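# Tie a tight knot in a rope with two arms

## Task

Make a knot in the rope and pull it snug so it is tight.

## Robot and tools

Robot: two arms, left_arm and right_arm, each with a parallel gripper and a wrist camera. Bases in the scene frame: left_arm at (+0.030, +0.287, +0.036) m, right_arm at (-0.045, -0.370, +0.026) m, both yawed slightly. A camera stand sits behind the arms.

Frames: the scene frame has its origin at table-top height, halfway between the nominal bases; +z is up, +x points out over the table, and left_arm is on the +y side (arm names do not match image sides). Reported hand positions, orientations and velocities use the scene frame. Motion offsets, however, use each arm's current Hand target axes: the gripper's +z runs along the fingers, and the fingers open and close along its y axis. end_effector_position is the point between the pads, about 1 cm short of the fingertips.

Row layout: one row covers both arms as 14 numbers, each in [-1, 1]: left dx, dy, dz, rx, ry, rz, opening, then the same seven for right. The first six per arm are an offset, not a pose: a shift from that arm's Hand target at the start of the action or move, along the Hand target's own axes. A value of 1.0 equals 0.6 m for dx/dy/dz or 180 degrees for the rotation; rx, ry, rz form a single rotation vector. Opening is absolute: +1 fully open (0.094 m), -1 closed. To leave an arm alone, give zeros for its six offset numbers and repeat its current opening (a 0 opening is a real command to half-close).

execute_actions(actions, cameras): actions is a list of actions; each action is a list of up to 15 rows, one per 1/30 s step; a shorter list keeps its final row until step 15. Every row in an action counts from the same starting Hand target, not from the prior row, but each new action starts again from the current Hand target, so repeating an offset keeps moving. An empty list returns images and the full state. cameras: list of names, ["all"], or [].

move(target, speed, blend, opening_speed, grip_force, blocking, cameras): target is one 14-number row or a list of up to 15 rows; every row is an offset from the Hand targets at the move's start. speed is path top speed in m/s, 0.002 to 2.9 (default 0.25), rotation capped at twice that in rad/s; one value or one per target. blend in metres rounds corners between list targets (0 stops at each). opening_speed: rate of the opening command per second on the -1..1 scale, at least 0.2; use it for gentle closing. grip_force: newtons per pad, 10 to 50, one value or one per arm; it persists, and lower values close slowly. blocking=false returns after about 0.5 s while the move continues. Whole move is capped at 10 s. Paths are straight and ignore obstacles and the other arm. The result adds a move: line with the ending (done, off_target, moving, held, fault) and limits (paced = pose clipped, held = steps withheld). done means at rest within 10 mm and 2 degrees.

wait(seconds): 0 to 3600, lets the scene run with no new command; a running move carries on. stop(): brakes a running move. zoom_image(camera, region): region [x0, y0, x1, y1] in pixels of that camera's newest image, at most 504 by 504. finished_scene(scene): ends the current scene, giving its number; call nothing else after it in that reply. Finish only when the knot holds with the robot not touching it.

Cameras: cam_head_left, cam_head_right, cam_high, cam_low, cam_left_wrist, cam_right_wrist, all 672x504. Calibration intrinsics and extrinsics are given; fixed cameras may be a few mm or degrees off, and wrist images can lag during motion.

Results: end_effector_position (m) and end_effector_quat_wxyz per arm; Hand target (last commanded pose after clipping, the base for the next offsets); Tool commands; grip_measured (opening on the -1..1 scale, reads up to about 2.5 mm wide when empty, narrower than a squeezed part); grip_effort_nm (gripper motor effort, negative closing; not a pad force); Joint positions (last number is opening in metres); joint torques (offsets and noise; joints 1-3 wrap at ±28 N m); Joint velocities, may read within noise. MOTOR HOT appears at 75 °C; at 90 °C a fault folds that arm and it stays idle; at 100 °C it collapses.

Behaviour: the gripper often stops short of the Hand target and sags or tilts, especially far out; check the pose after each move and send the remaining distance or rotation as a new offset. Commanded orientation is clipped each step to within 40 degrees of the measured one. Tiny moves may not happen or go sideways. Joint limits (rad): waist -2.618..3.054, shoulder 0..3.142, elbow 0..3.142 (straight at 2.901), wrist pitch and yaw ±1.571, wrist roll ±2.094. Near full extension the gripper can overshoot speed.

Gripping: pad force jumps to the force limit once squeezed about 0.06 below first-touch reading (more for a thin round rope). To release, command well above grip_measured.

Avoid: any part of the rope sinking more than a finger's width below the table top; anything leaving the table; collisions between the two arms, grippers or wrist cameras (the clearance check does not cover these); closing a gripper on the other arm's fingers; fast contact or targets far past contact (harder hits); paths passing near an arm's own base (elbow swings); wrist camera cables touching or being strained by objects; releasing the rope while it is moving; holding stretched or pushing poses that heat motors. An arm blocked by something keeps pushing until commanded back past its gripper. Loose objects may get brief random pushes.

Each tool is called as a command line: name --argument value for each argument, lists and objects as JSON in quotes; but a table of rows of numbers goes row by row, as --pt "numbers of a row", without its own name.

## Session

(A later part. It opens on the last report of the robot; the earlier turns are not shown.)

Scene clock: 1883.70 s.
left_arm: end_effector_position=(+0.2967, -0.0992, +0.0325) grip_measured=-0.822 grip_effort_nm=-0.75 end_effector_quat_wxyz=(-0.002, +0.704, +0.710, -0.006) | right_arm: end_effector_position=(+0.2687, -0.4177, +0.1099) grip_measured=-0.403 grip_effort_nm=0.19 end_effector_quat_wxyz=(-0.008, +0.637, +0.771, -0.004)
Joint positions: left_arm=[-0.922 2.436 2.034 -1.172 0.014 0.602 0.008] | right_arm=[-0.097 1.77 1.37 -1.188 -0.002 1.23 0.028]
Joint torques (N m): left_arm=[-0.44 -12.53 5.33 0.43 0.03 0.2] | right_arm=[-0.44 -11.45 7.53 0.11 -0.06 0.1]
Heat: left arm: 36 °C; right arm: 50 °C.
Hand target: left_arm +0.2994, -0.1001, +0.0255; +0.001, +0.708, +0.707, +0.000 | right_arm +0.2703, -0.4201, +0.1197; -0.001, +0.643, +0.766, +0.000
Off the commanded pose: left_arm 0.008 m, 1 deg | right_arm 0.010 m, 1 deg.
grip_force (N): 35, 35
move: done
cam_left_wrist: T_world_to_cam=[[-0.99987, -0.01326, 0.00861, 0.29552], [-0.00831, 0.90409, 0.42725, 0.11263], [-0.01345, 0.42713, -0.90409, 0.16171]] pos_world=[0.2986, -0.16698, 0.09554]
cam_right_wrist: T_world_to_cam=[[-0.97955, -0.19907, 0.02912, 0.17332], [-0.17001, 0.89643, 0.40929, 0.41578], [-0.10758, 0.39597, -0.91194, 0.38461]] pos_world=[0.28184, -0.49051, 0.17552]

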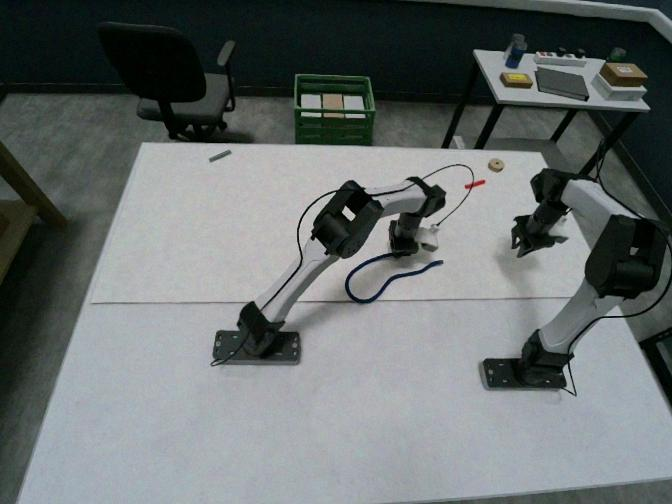

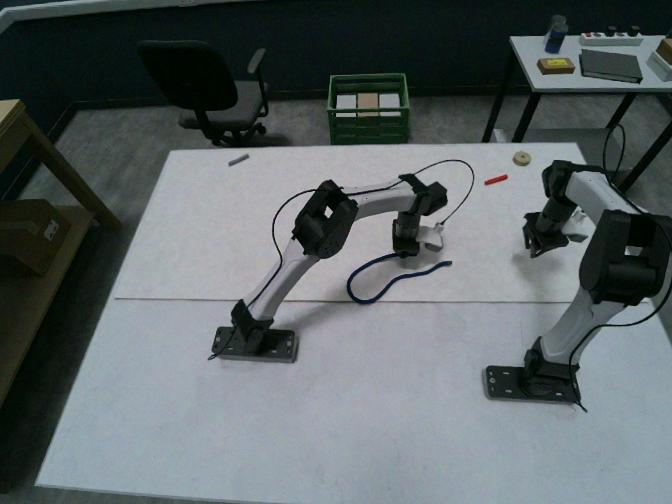

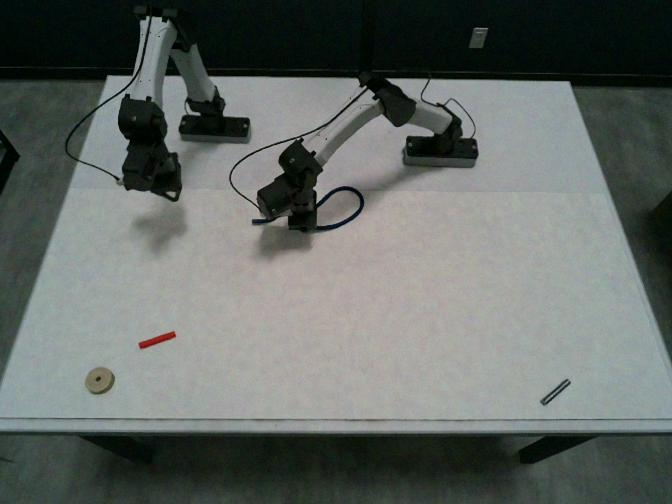

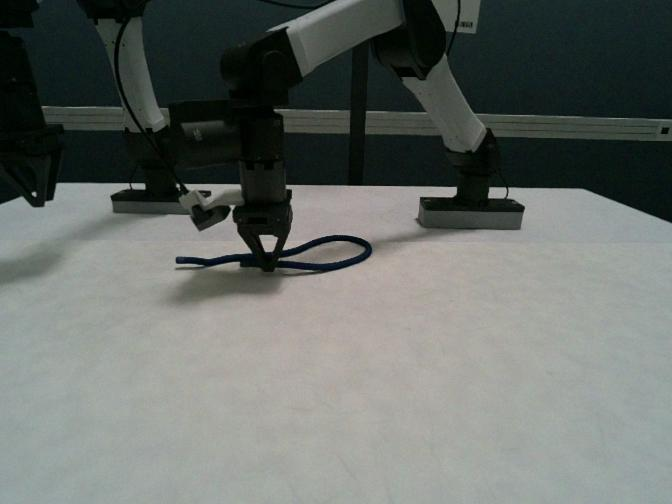

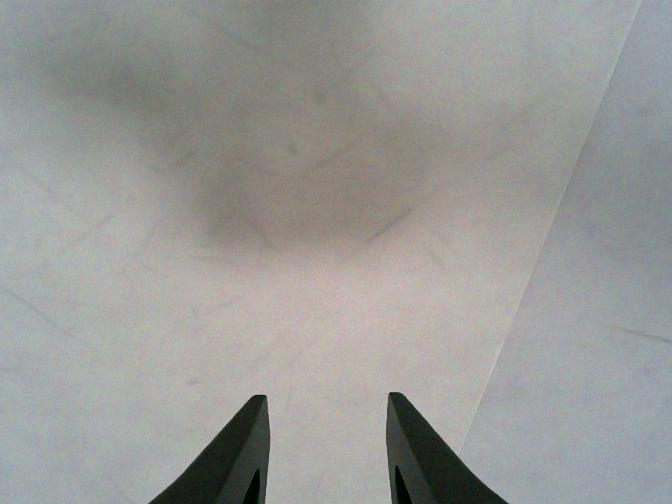

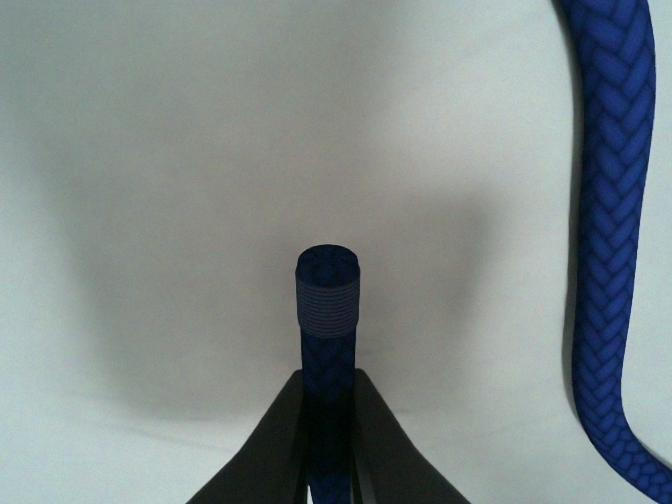

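move --pt "-0.0248 -0.0073 -0.0833 0 0 0.0556 -0.9 0 0 0 0 0 0 -0.4" --pt "-0.0665 -0.0907 -0.0658 0 0 0.3333 -0.9 0 0 0 0 0 0 -0.4" --pt "-0.0915 -0.2157 -0.0658 0 0 0.4722 -0.9 0 0 0 0 0 0 -0.4" --pt "-0.0665 -0.3157 -0.0408 0 0 0.5556 -0.9 0 0 0 0 0 0 -0.4" --pt "-0.0665 -0.3157 0.0092 0 0 0.5556 -0.9 0 0 0 0 0 0 -0.4" --speed '[0.15, 0.25, 0.2, 0.2, 0.06]' --blend '[0.01, 0.02, 0.02, 0, 0]' --cameras '["all"]'

Scene clock: 1983.77 s.
left_arm: end_effector_position=(+0.1083, -0.1369, +0.0188) grip_measured=-0.822 grip_effort_nm=-0.75 end_effector_quat_wxyz=(-0.007, +0.997, -0.082, -0.007) | right_arm: end_effector_position=(+0.2687, -0.4177, +0.1099) grip_measured=-0.403 grip_effort_nm=0.19 end_effector_quat_wxyz=(-0.008, +0.637, +0.771, -0.004)
Joint positions: left_arm=[-1.344 2.299 1.737 -1.026 0.01 1.923 0.008] | right_arm=[-0.097 1.77 1.37 -1.188 -0.002 1.23 0.028]
Joint torques (N m): left_arm=[-0.55 -13.27 4.86 0.31 0.07 0.21] | right_arm=[-0.43 -11.43 7.53 0.11 -0.06 0.1]
Heat: left arm: 41 °C; right arm: 50 °C.
Hand target: left_arm +0.1099, -0.1397, +0.0198; +0.000, +0.996, -0.088, +0.000 | right_arm +0.2703, -0.4201, +0.1197; -0.001, +0.643, +0.766, +0.000
Off the commanded pose: left_arm 0.003 m, 1 deg | right_arm 0.010 m, 1 deg.
grip_force (N): 35, 35
move: done
cam_left_wrist: T_world_to_cam=[[0.15892, 0.98725, 0.00884, 0.11823], [0.89623, -0.14802, 0.41817, -0.09082], [0.41415, -0.05853, -0.90833, 0.0503]] pos_world=[0.04177, -0.12722, 0.08262]
cam_right_wrist: T_world_to_cam=[[-0.97955, -0.19907, 0.02912, 0.17332], [-0.17001, 0.89643, 0.40929, 0.41578], [-0.10758, 0.39597, -0.91194, 0.38461]] pos_world=[0.28184, -0.49051, 0.17552]

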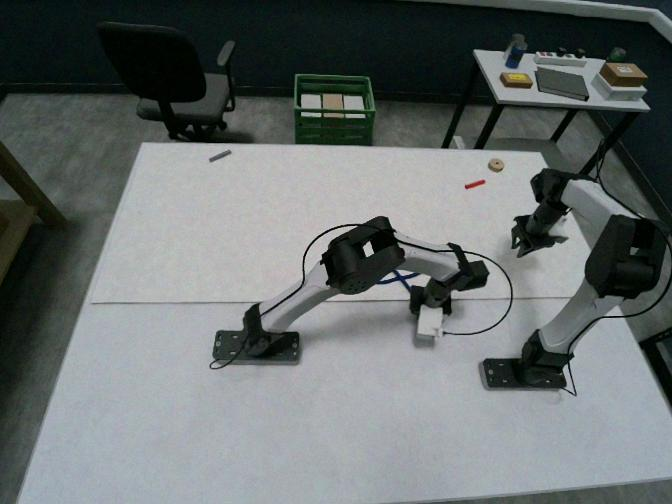

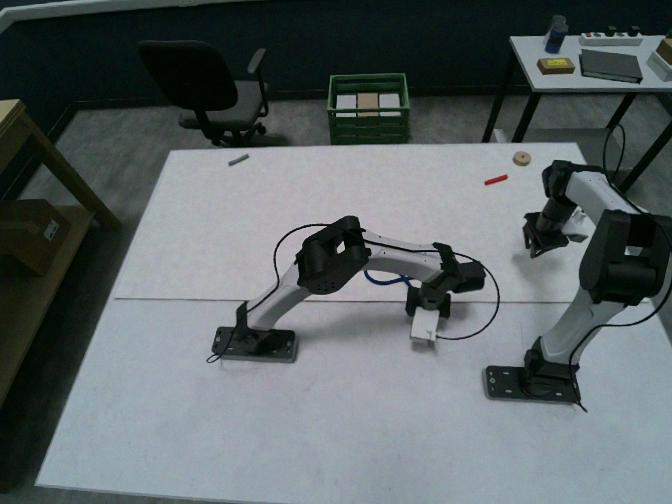

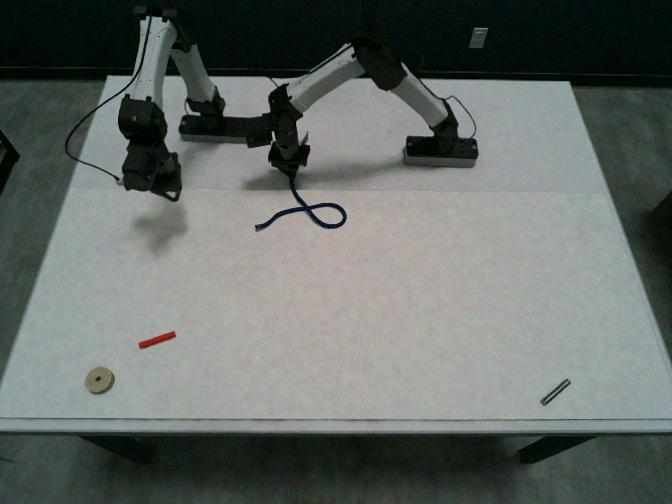

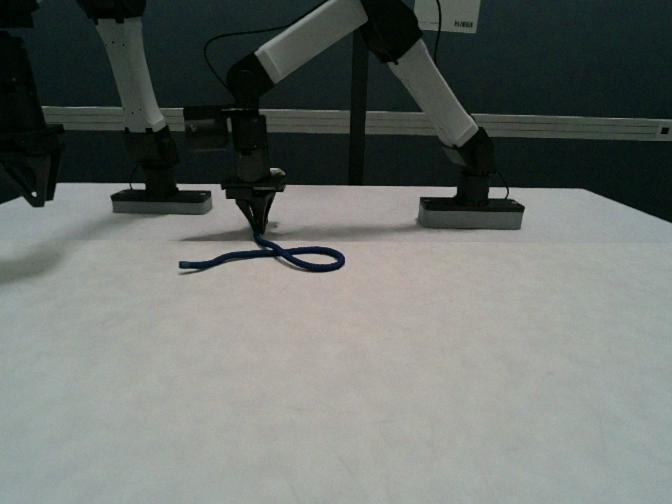

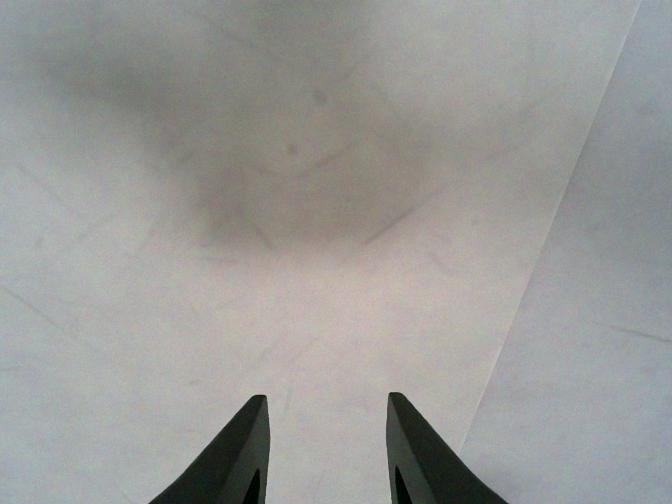

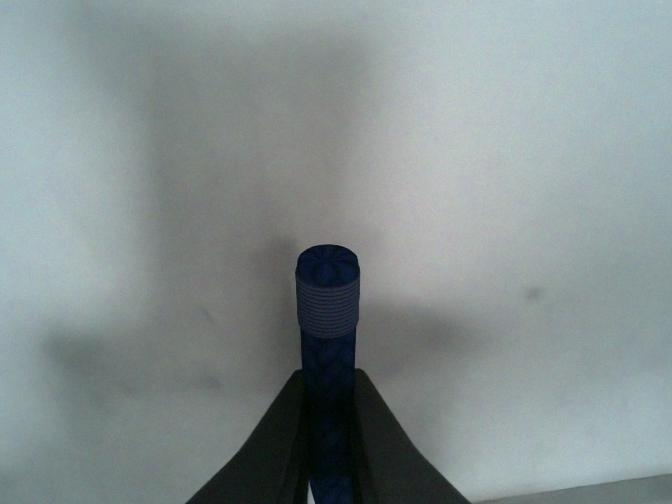

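zoom_image --camera "cam_high" --region '[240, 150, 380, 250]'

Scaled by 3.600 from the camera's image (finer frame: 960x720).

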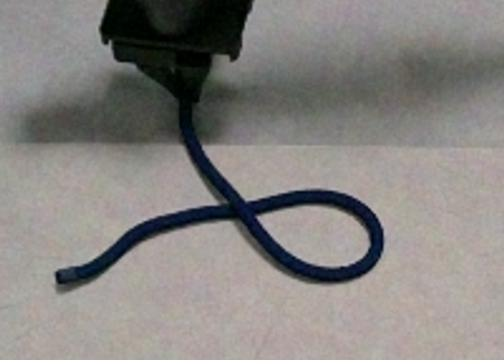

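move --pt "0 0 -0.045 0 0 0 -0.9 0 0 0 0 0 0 -0.4" --pt "-0.0226 -0.1479 -0.045 0 0 0.0167 -0.9 0 0 0 0 0 0 -0.4" --pt "-0.0226 -0.1479 0.005 0 0 0.0167 -0.9 0 0 0 0 0 0 -0.4" --pt "-0.0226 -0.1479 0.005 0 0 0.0167 -0.4 0 0 0 0 0 0 -0.4" --pt "-0.0226 -0.1479 -0.14 0 0 0.0167 -0.4 0 0 0 0 0 0 -0.4" --speed '[0.08, 0.12, 0.06, 0.05, 0.12]' --cameras '["cam_head_left", "cam_high", "cam_right_wrist", "cam_low"]'

Scene clock: 2140.00 s.
left_arm: end_effector_position=(+0.1068, -0.0457, +0.0890) grip_measured=-0.402 grip_effort_nm=0.11 end_effector_quat_wxyz=(-0.014, +0.993, -0.113, -0.009) | right_arm: end_effector_position=(+0.2687, -0.4177, +0.1099) grip_measured=-0.403 grip_effort_nm=0.19 end_effector_quat_wxyz=(-0.008, +0.637, +0.771, -0.004)
Joint positions: left_arm=[-1.3 1.898 1.407 -1.112 0.008 2.03 0.028] | right_arm=[-0.097 1.77 1.37 -1.188 -0.002 1.23 0.028]
Joint torques (N m): left_arm=[0.24 -11.86 8.2 -0.07 0.1 0.22] | right_arm=[-0.46 -11.44 7.51 0.11 -0.07 0.1]
Heat: left arm: 51 °C; right arm: 49 °C.
Hand target: left_arm +0.1120, -0.0499, +0.1037; +0.000, +0.993, -0.114, +0.000 | right_arm +0.2703, -0.4201, +0.1197; -0.001, +0.643, +0.766, +0.000
Off the commanded pose: left_arm 0.016 m, 2 deg | right_arm 0.010 m, 1 deg.
grip_force (N): 35, 35
move: off_target (left_arm)
cam_right_wrist: T_world_to_cam=[[-0.97955, -0.19907, 0.02912, 0.17332], [-0.17001, 0.89643, 0.40929, 0.41578], [-0.10758, 0.39597, -0.91194, 0.38461]] pos_world=[0.28184, -0.49051, 0.17552]
Images, in order (width x height): cam_head_left 672x504, cam_high 672x504, cam_low 672x504, cam_right_wrist 672x504.

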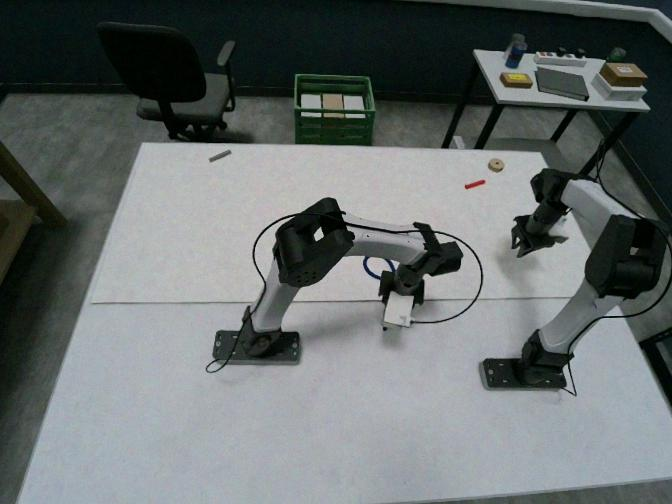

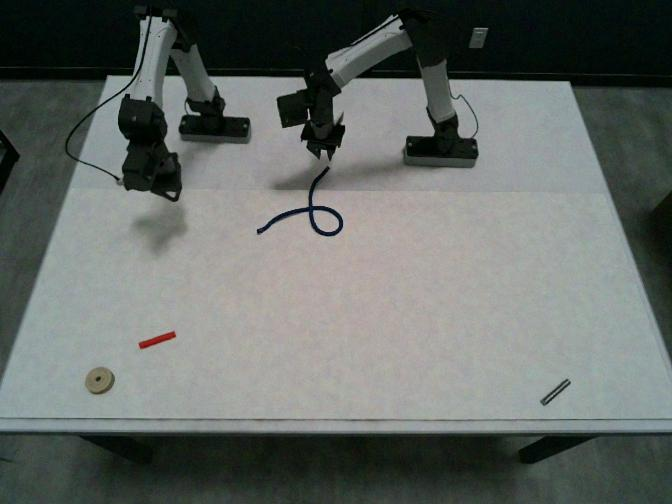

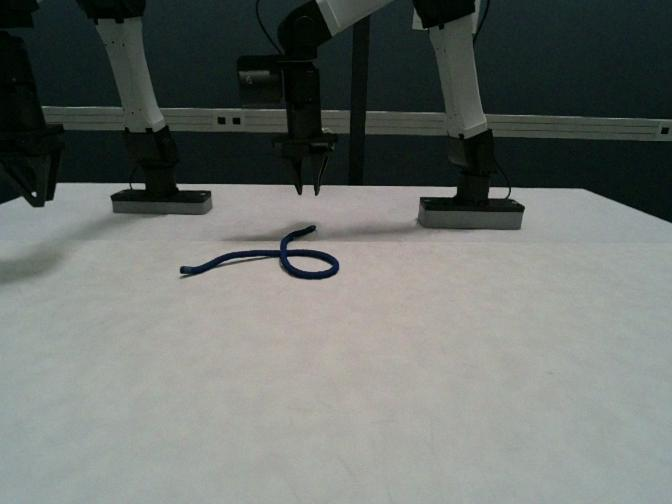

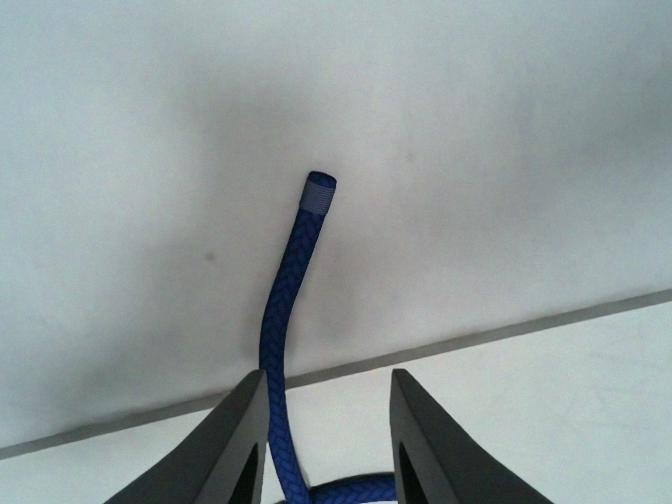

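move --pt "0.0567 -0.1842 -0.0767 0 0 -0.5167 -0.2 0 0 0 0 0 0 -0.4" --pt "0.1115 -0.3165 -0.0767 0 0 0.9833 -0.2 0 0 0 0 0 0 -0.4" --pt "0.1403 -0.3402 -0.0767 0 0 0.5944 -0.2 0 0 0 0 0 0 -0.4" --speed '[0.4, 0.4, 0.4]' --blend '[0.03, 0.01, 0]' --cameras '["cam_head_left", "cam_high", "cam_left_wrist", "cam_right_wrist"]'

Scene clock: 2178.00 s.
left_arm: end_effector_position=(+0.2359, +0.1305, +0.1460) grip_measured=-0.202 grip_effort_nm=0.11 end_effector_quat_wxyz=(-0.004, -0.494, +0.870, -0.001) | right_arm: end_effector_position=(+0.2687, -0.4177, +0.1099) grip_measured=-0.403 grip_effort_nm=0.19 end_effector_quat_wxyz=(-0.008, +0.637, +0.771, -0.004)
Joint positions: left_arm=[-0.603 1.524 1.207 -1.256 0.008 -1.675 0.037] | right_arm=[-0.097 1.77 1.37 -1.188 -0.002 1.23 0.028]
Joint torques (N m): left_arm=[-0.23 -5.03 8.2 0.13 0 -0.04] | right_arm=[-0.49 -11.45 7.51 0.11 -0.06 0.11]
Heat: left arm: 44 °C; right arm: 49 °C.
Hand target: left_arm +0.2403, +0.1299, +0.1497; +0.000, -0.499, +0.866, -0.001 | right_arm +0.2703, -0.4201, +0.1197; -0.001, +0.643, +0.766, +0.000
Off the commanded pose: left_arm 0.006 m, 1 deg | right_arm 0.010 m, 1 deg.
grip_force (N): 35, 35
move: done
cam_left_wrist: T_world_to_cam=[[0.86076, -0.50897, -0.0068, -0.13522], [-0.45462, -0.77471, 0.43947, 0.17857], [-0.22895, -0.37519, -0.89823, 0.32016]] pos_world=[0.27087, 0.18964, 0.20818]
cam_right_wrist: T_world_to_cam=[[-0.97955, -0.19907, 0.02912, 0.17332], [-0.17001, 0.89643, 0.40929, 0.41578], [-0.10758, 0.39597, -0.91194, 0.38461]] pos_world=[0.28184, -0.49051, 0.17552]

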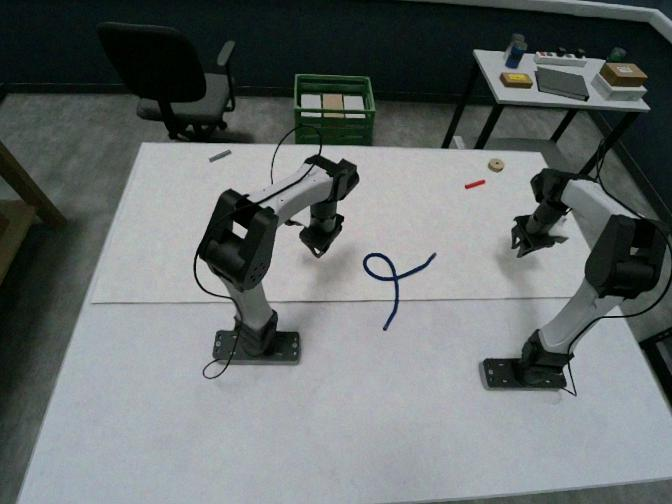

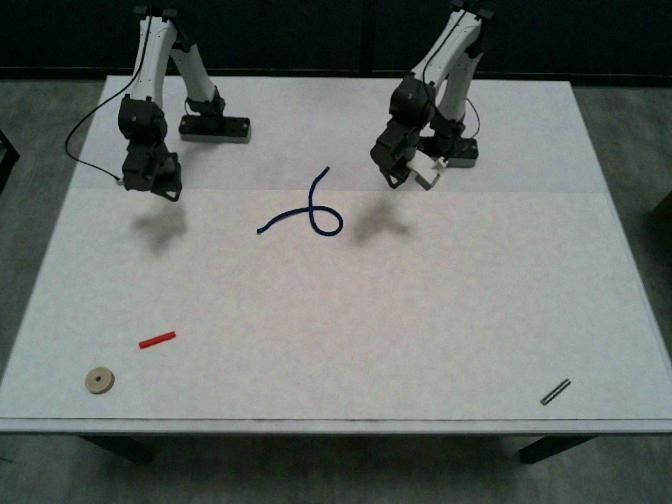

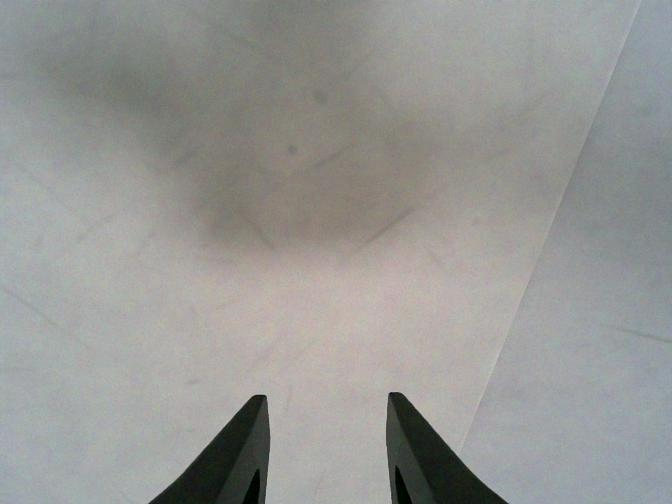

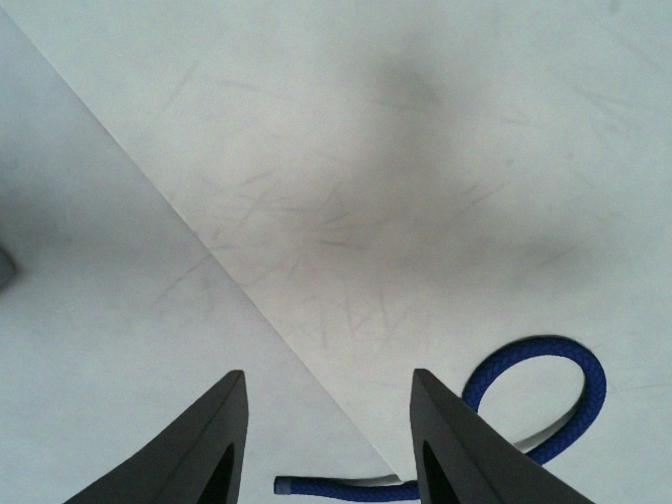

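move --pt "0 0 0 0 0 0 -0.2 0.1972 0.0343 0 0 0 -0.4444 -0.2" --pt "0 0 0 0 0 0 -0.2 0.425 -0.0102 0 0 0 -0.8889 -0.2" --pt "0 0 0 0 0 0 -0.2 0.6118 -0.062 0.0167 0 0 0.6667 -0.2" --speed '[0.4, 0.4, 0.4]' --blend '[0.03, 0.03, 0]' --cameras '["cam_head_left", "cam_left_wrist", "cam_right_wrist"]'

Scene clock: 2223.27 s.
left_arm: end_effector_position=(+0.2359, +0.1305, +0.1460) grip_measured=-0.202 grip_effort_nm=0.10 end_effector_quat_wxyz=(-0.004, -0.494, +0.869, -0.001) | right_arm: end_effector_position=(+0.1715, -0.0665, +0.1128) grip_measured=-0.203 grip_effort_nm=0.19 end_effector_quat_wxyz=(-0.011, +0.983, -0.181, +0.004)
Joint positions: left_arm=[-0.603 1.524 1.207 -1.256 0.008 -1.675 0.037] | right_arm=[1.006 1.943 1.605 -1.21 -0.002 -1.826 0.037]
Joint velocities: left_arm=[within noise] | right_arm=[-0.007 -0.051 -0.002 0.022 0.037 -0.037 -0.001]
Joint torques (N m): left_arm=[-0.13 -5.09 8.27 0.11 0.01 -0.02] | right_arm=[0.58 -9.87 7.65 0.14 -0.19 -0.12]
Heat: left arm: 37 °C; right arm: 49 °C.
Hand target: left_arm +0.2403, +0.1299, +0.1497; +0.000, -0.499, +0.866, -0.001 | right_arm +0.1698, -0.0651, +0.1102; +0.000, +0.985, -0.174, +0.000
Off the commanded pose: left_arm 0.006 m, 1 deg | right_arm 0.003 m, 2 deg.
grip_force (N): 35, 35
move: done
cam_left_wrist: T_world_to_cam=[[0.86117, -0.50828, -0.0068, -0.13546], [-0.45399, -0.77507, 0.43949, 0.17847], [-0.22865, -0.37539, -0.89822, 0.32012]] pos_world=[0.27087, 0.18964, 0.20818]
cam_right_wrist: T_world_to_cam=[[0.34563, 0.93768, 0.03611, -0.00441], [0.85227, -0.32978, 0.40605, -0.17325], [0.39265, -0.10956, -0.91314, 0.11841]] pos_world=[0.10269, -0.04002, 0.17863]

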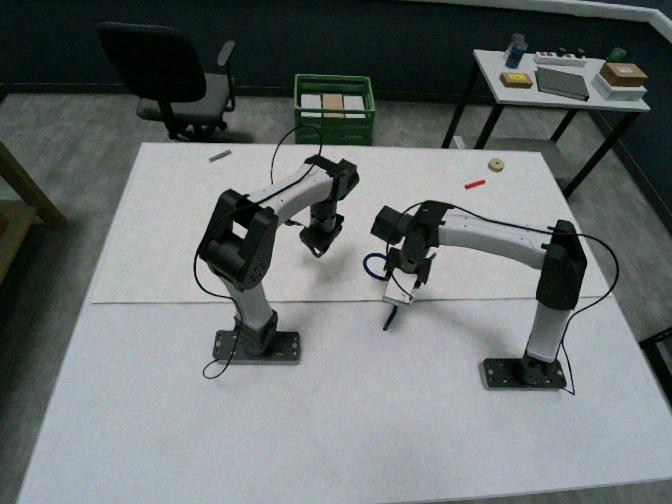

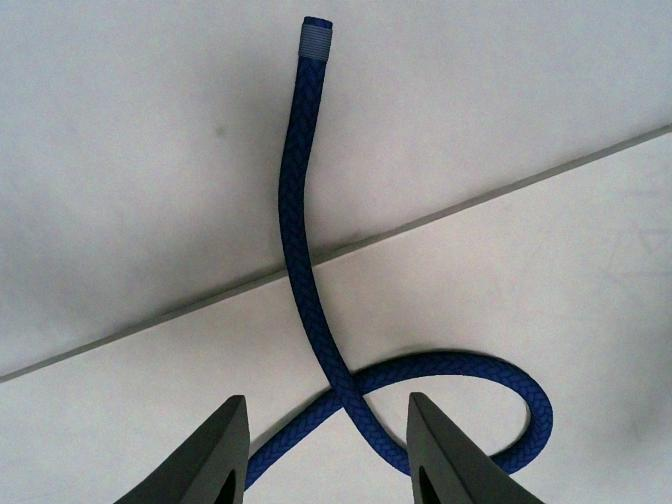

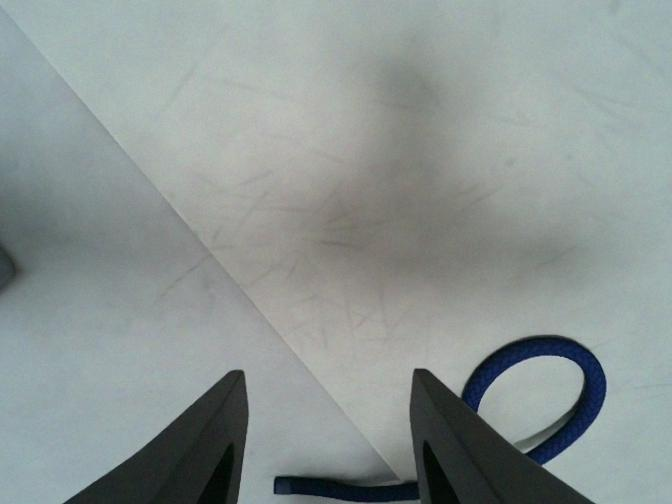

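move --pt "0 0 0 0 0 0 -0.2 -0.02 0.0162 0.125 0 0 -0.0222 -0.2" --pt "0 0 0 0 0 0 -0.2 -0.02 0.0162 0.1703 0 0 -0.0222 -0.2" --pt "0 0 0 0 0 0 -0.2 -0.02 0.0162 0.1703 0 0 -0.0222 -0.9" --speed '[0.12, 0.04, 0.04]' --cameras '["cam_left_wrist", "cam_right_wrist"]'

Scene clock: 2489.87 s.
left_arm: end_effector_position=(+0.2359, +0.1305, +0.1460) grip_measured=-0.202 grip_effort_nm=0.10 end_effector_quat_wxyz=(-0.004, -0.494, +0.869, -0.001) | right_arm: end_effector_position=(+0.1585, -0.0695, +0.0184) grip_measured=-0.803 grip_effort_nm=-0.66 end_effector_quat_wxyz=(-0.008, +0.989, -0.147, +0.003)
Joint positions: left_arm=[-0.603 1.524 1.207 -1.256 0.008 -1.675 0.037] | right_arm=[1.03 2.012 1.313 -0.856 -0.002 -1.871 0.009]
Joint torques (N m): left_arm=[-0.13 -4.97 8.2 0.11 -0.01 -0.01] | right_arm=[0.68 -9.95 4.27 0.56 -0.19 -0.11]
Heat: left arm: 38 °C; right arm: 46 °C.
Hand target: left_arm +0.2403, +0.1299, +0.1497; +0.000, -0.499, +0.866, -0.001 | right_arm +0.1551, -0.0700, +0.0080; +0.000, +0.990, -0.139, +0.000
Off the commanded pose: left_arm 0.006 m, 1 deg | right_arm 0.011 m, 1 deg.
grip_force (N): 35, 35
move: off_target (right_arm); target 3's new opening was sent with right_arm's hand 0.011 m and 1 deg from that target
cam_left_wrist: T_world_to_cam=[[0.86117, -0.50828, -0.0068, -0.13546], [-0.45399, -0.77507, 0.43949, 0.17847], [-0.22865, -0.37539, -0.89822, 0.32012]] pos_world=[0.27087, 0.18964, 0.20818]
cam_right_wrist: T_world_to_cam=[[0.2794, 0.95973, 0.02931, 0.01836], [0.8744, -0.26694, 0.40518, -0.12399], [0.39669, -0.08758, -0.91377, 0.03789]] pos_world=[0.08826, -0.0474, 0.08432]

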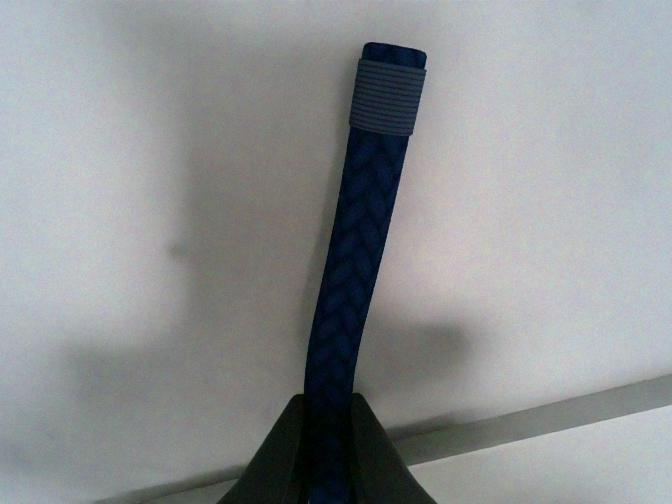

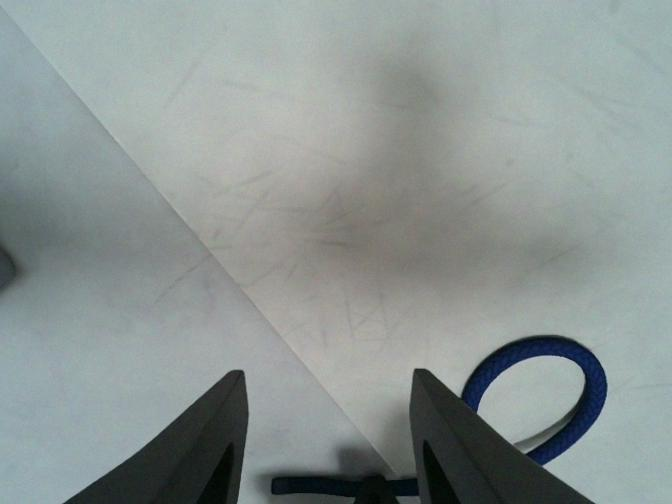

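move --pt "0 0 0 0 0 0 -0.2 0 0 -0.0533 0 0 0 -0.9" --pt "0 0 0 0 0 0 -0.2 0.0136 -0.0125 -0.0533 0 0 0.3556 -0.9" --pt "0 0 0 0 0 0 -0.2 0.0321 -0.0265 -0.0533 0 0 0.6889 -0.9" --pt "0 0 0 0 0 0 -0.2 0.0321 -0.0265 0.0 0 0 0.6889 -0.9" --speed '[0.08, 0.3, 0.3, 0.06]' --blend '[0.0, 0.005, 0, 0]' --cameras '["cam_high", "cam_low", "cam_left_wrist", "cam_right_wrist"]'

Scene clock: 2581.13 s.
left_arm: end_effector_position=(+0.2359, +0.1305, +0.1460) grip_measured=-0.202 grip_effort_nm=0.11 end_effector_quat_wxyz=(-0.004, -0.494, +0.869, -0.001) | right_arm: end_effector_position=(+0.1748, -0.0595, +0.0201) grip_measured=-0.806 grip_effort_nm=-0.72 end_effector_quat_wxyz=(+0.001, -0.350, +0.937, +0.002)
Joint positions: left_arm=[-0.603 1.524 1.207 -1.256 0.008 -1.675 0.037] | right_arm=[1.01 2.08 1.425 -0.912 -0.002 0.241 0.009]
Joint torques (N m): left_arm=[-0.17 -5.04 8.35 0.11 0 0.01] | right_arm=[-0.59 -10.63 4.49 0.83 -0.1 0.11]
Heat: left arm: 38 °C; right arm: 44 °C.
Hand target: left_arm +0.2403, +0.1299, +0.1497; +0.000, -0.499, +0.866, -0.001 | right_arm +0.1781, -0.0600, +0.0081; +0.000, -0.342, +0.940, +0.001
Off the commanded pose: left_arm 0.006 m, 1 deg | right_arm 0.013 m, 1 deg.
grip_force (N): 35, 35
move: off_target (right_arm)
cam_left_wrist: T_world_to_cam=[[0.86117, -0.50828, -0.0068, -0.13546], [-0.45399, -0.77507, 0.43949, 0.17847], [-0.22865, -0.37539, -0.89822, 0.32012]] pos_world=[0.27087, 0.18964, 0.20818]
cam_right_wrist: T_world_to_cam=[[0.66364, -0.74797, 0.01072, -0.16414], [-0.6885, -0.60515, 0.39969, 0.11693], [-0.29247, -0.27263, -0.91659, 0.14346]] pos_world=[0.2314, -0.0129, 0.08651]

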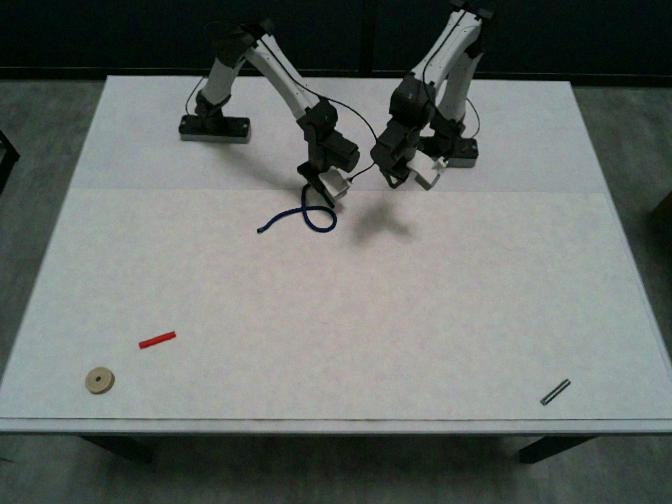

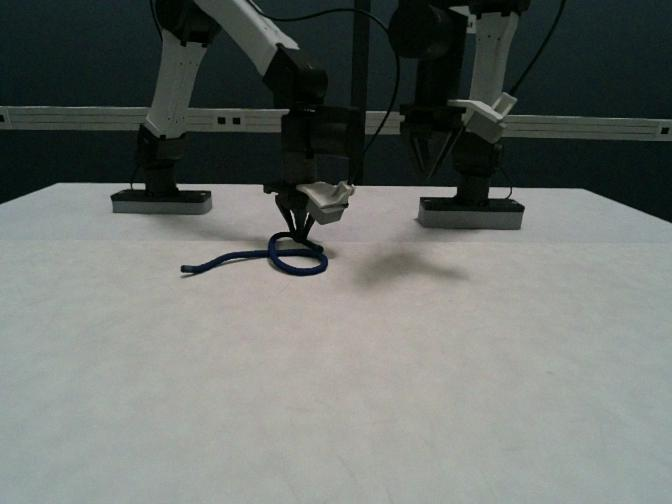

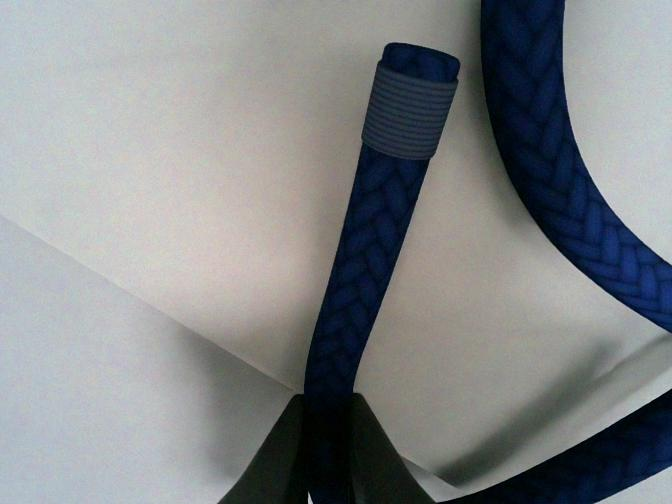

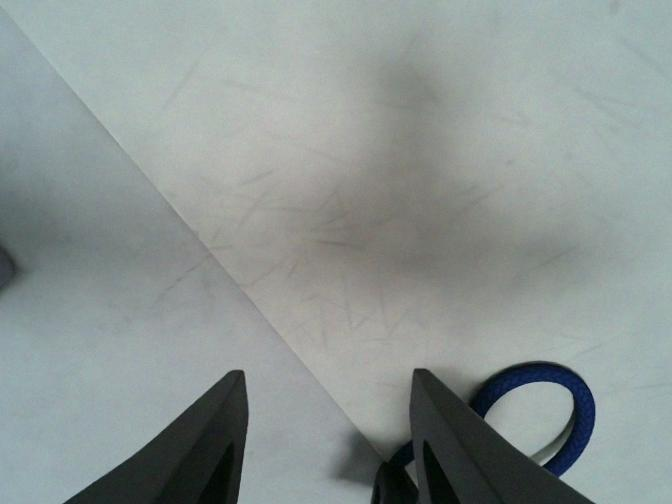

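move --pt "0 0 0 0 0 0 -0.2 0 0 0.006 0 0 0 -0.9" --pt "0 0 0 0 0 0 -0.2 0 0 0.006 0 0 0 -0.3" --pt "0 0 0 0 0 0 -0.2 0 0 -0.13 0 0 0 -0.3" --pt "0 0 0 0 0 0 -0.2 0.048 0.0017 -0.12 0 -0.2222 0 -0.3" --speed '[0.04, 0.04, 0.12, 0.2]' --cameras '["cam_head_left", "cam_high", "cam_low", "cam_left_wrist", "cam_right_wrist"]'

Scene clock: 2653.80 s.
left_arm: end_effector_position=(+0.2359, +0.1305, +0.1460) grip_measured=-0.202 grip_effort_nm=0.10 end_effector_quat_wxyz=(-0.004, -0.494, +0.869, -0.001) | right_arm: end_effector_position=(+0.1562, -0.0787, +0.0768) grip_measured=-0.303 grip_effort_nm=0.19 end_effector_quat_wxyz=(+0.312, -0.323, +0.886, +0.113)
Joint positions: left_arm=[-0.603 1.524 1.207 -1.256 0.008 -1.675 0.037] | right_arm=[1.138 1.458 0.678 -0.152 0.237 0.305 0.033]
Joint torques (N m): left_arm=[-0.14 -4.97 8.21 0.11 0 -0.01] | right_arm=[0.77 -8.4 4.94 1.96 0.13 0.04]
Heat: left arm: 39 °C; right arm: 45 °C.
Hand target: left_arm +0.2403, +0.1299, +0.1497; +0.000, -0.499, +0.866, -0.001 | right_arm +0.1554, -0.0778, +0.0801; +0.321, -0.321, +0.883, +0.118
Off the commanded pose: left_arm 0.006 m, 1 deg | right_arm 0.003 m, 1 deg.
grip_force (N): 35, 35
move: done; target 2's new opening was sent with right_arm's hand 0.015 m and 1 deg from that target
cam_left_wrist: T_world_to_cam=[[0.86117, -0.50828, -0.0068, -0.13546], [-0.45399, -0.77507, 0.43949, 0.17847], [-0.22865, -0.37539, -0.89822, 0.32012]] pos_world=[0.27087, 0.18964, 0.20818]
cam_right_wrist: T_world_to_cam=[[0.64378, -0.765, 0.01815, -0.1657], [-0.73602, -0.62553, -0.2588, 0.12623], [0.20934, 0.15325, -0.96576, 0.14361]] pos_world=[0.16952, -0.06981, 0.17437]

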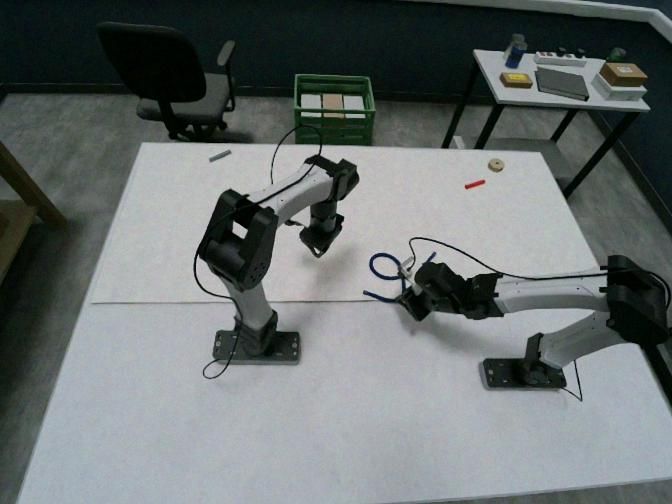

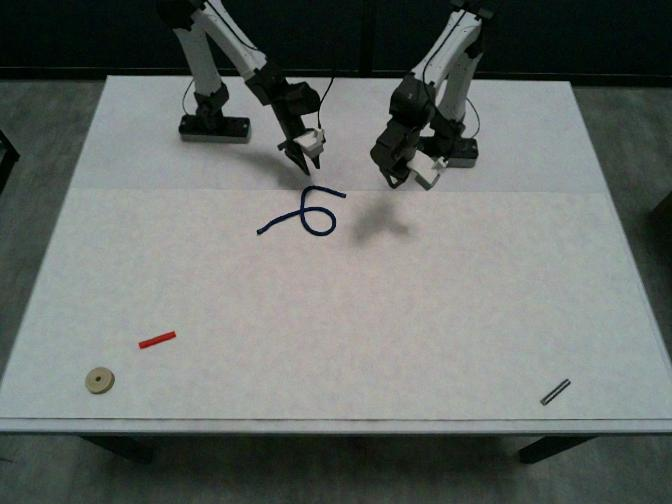

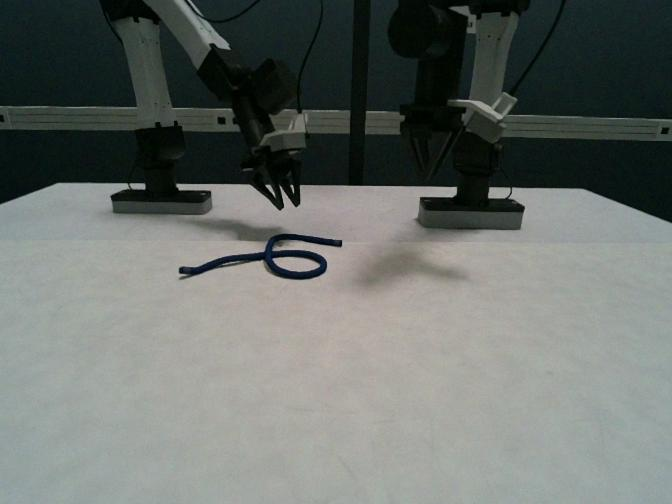

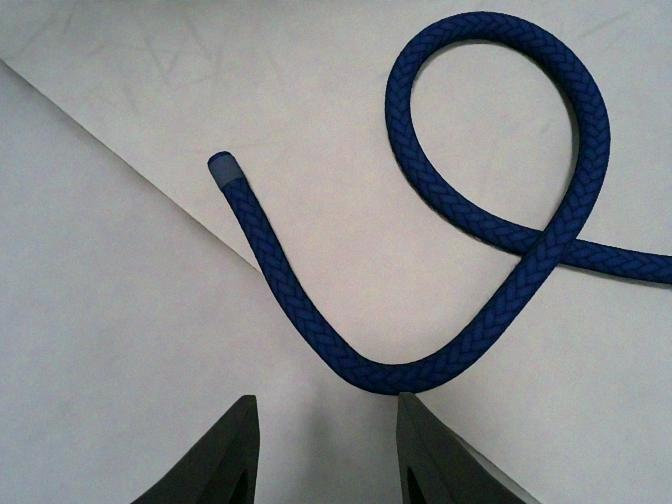

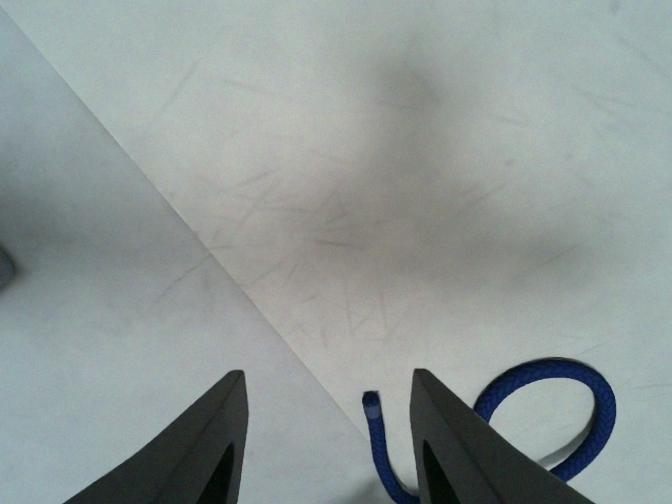

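move --target '[0, 0, 0, 0, 0, 0, -0.2, 0.0068, -0.021, 0.033, -0.1322, 0, -0.1575, -0.2]' --speed 0.15 --cameras '["cam_left_wrist", "cam_right_wrist"]'

Scene clock: 2712.37 s.
left_arm: end_effector_position=(+0.2359, +0.1305, +0.1460) grip_measured=-0.202 grip_effort_nm=0.11 end_effector_quat_wxyz=(-0.004, -0.494, +0.869, -0.001) | right_arm: end_effector_position=(+0.1684, -0.0823, +0.0622) grip_measured=-0.203 grip_effort_nm=0.19 end_effector_quat_wxyz=(+0.274, -0.583, +0.735, +0.211)
Joint positions: left_arm=[-0.603 1.524 1.207 -1.256 0.008 -1.675 0.037] | right_arm=[0.819 1.534 0.664 -0.075 -0.354 -0.461 0.037]
Joint torques (N m): left_arm=[-0.2 -5.03 8.23 0.11 0.02 0] | right_arm=[-0.61 -5.94 7.61 1.51 -0.46 -0.09]
Heat: left arm: 39 °C; right arm: 42 °C.
Hand target: left_arm +0.2403, +0.1299, +0.1497; +0.000, -0.499, +0.866, -0.001 | right_arm +0.1708, -0.0813, +0.0622; +0.268, -0.585, +0.735, +0.214
Off the commanded pose: left_arm 0.006 m, 1 deg | right_arm 0.003 m, 1 deg.
grip_force (N): 35, 35
move: done
cam_left_wrist: T_world_to_cam=[[0.86117, -0.50828, -0.0068, -0.13546], [-0.45399, -0.77507, 0.43949, 0.17847], [-0.22865, -0.37539, -0.89822, 0.32012]] pos_world=[0.27087, 0.18964, 0.20818]
cam_right_wrist: T_world_to_cam=[[0.97274, -0.23032, 0.02679, -0.18791], [-0.21309, -0.9335, -0.2884, 0.01765], [0.09143, 0.27483, -0.95713, 0.15686]] pos_world=[0.17221, -0.06992, 0.16026]

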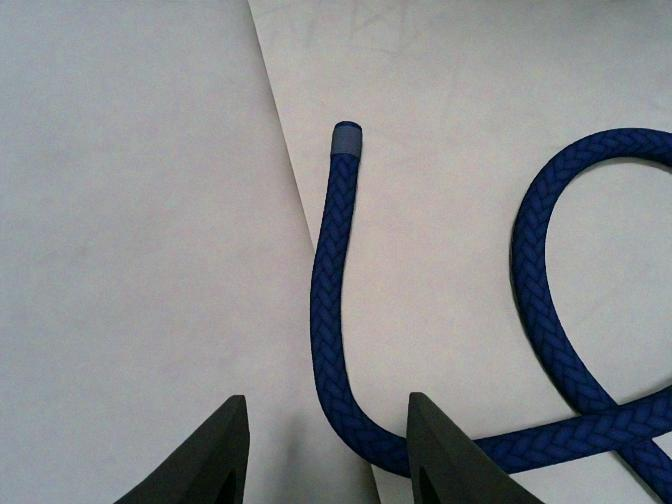

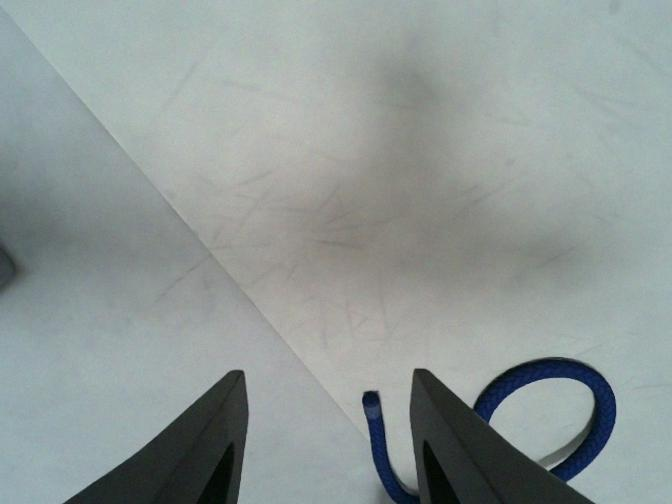

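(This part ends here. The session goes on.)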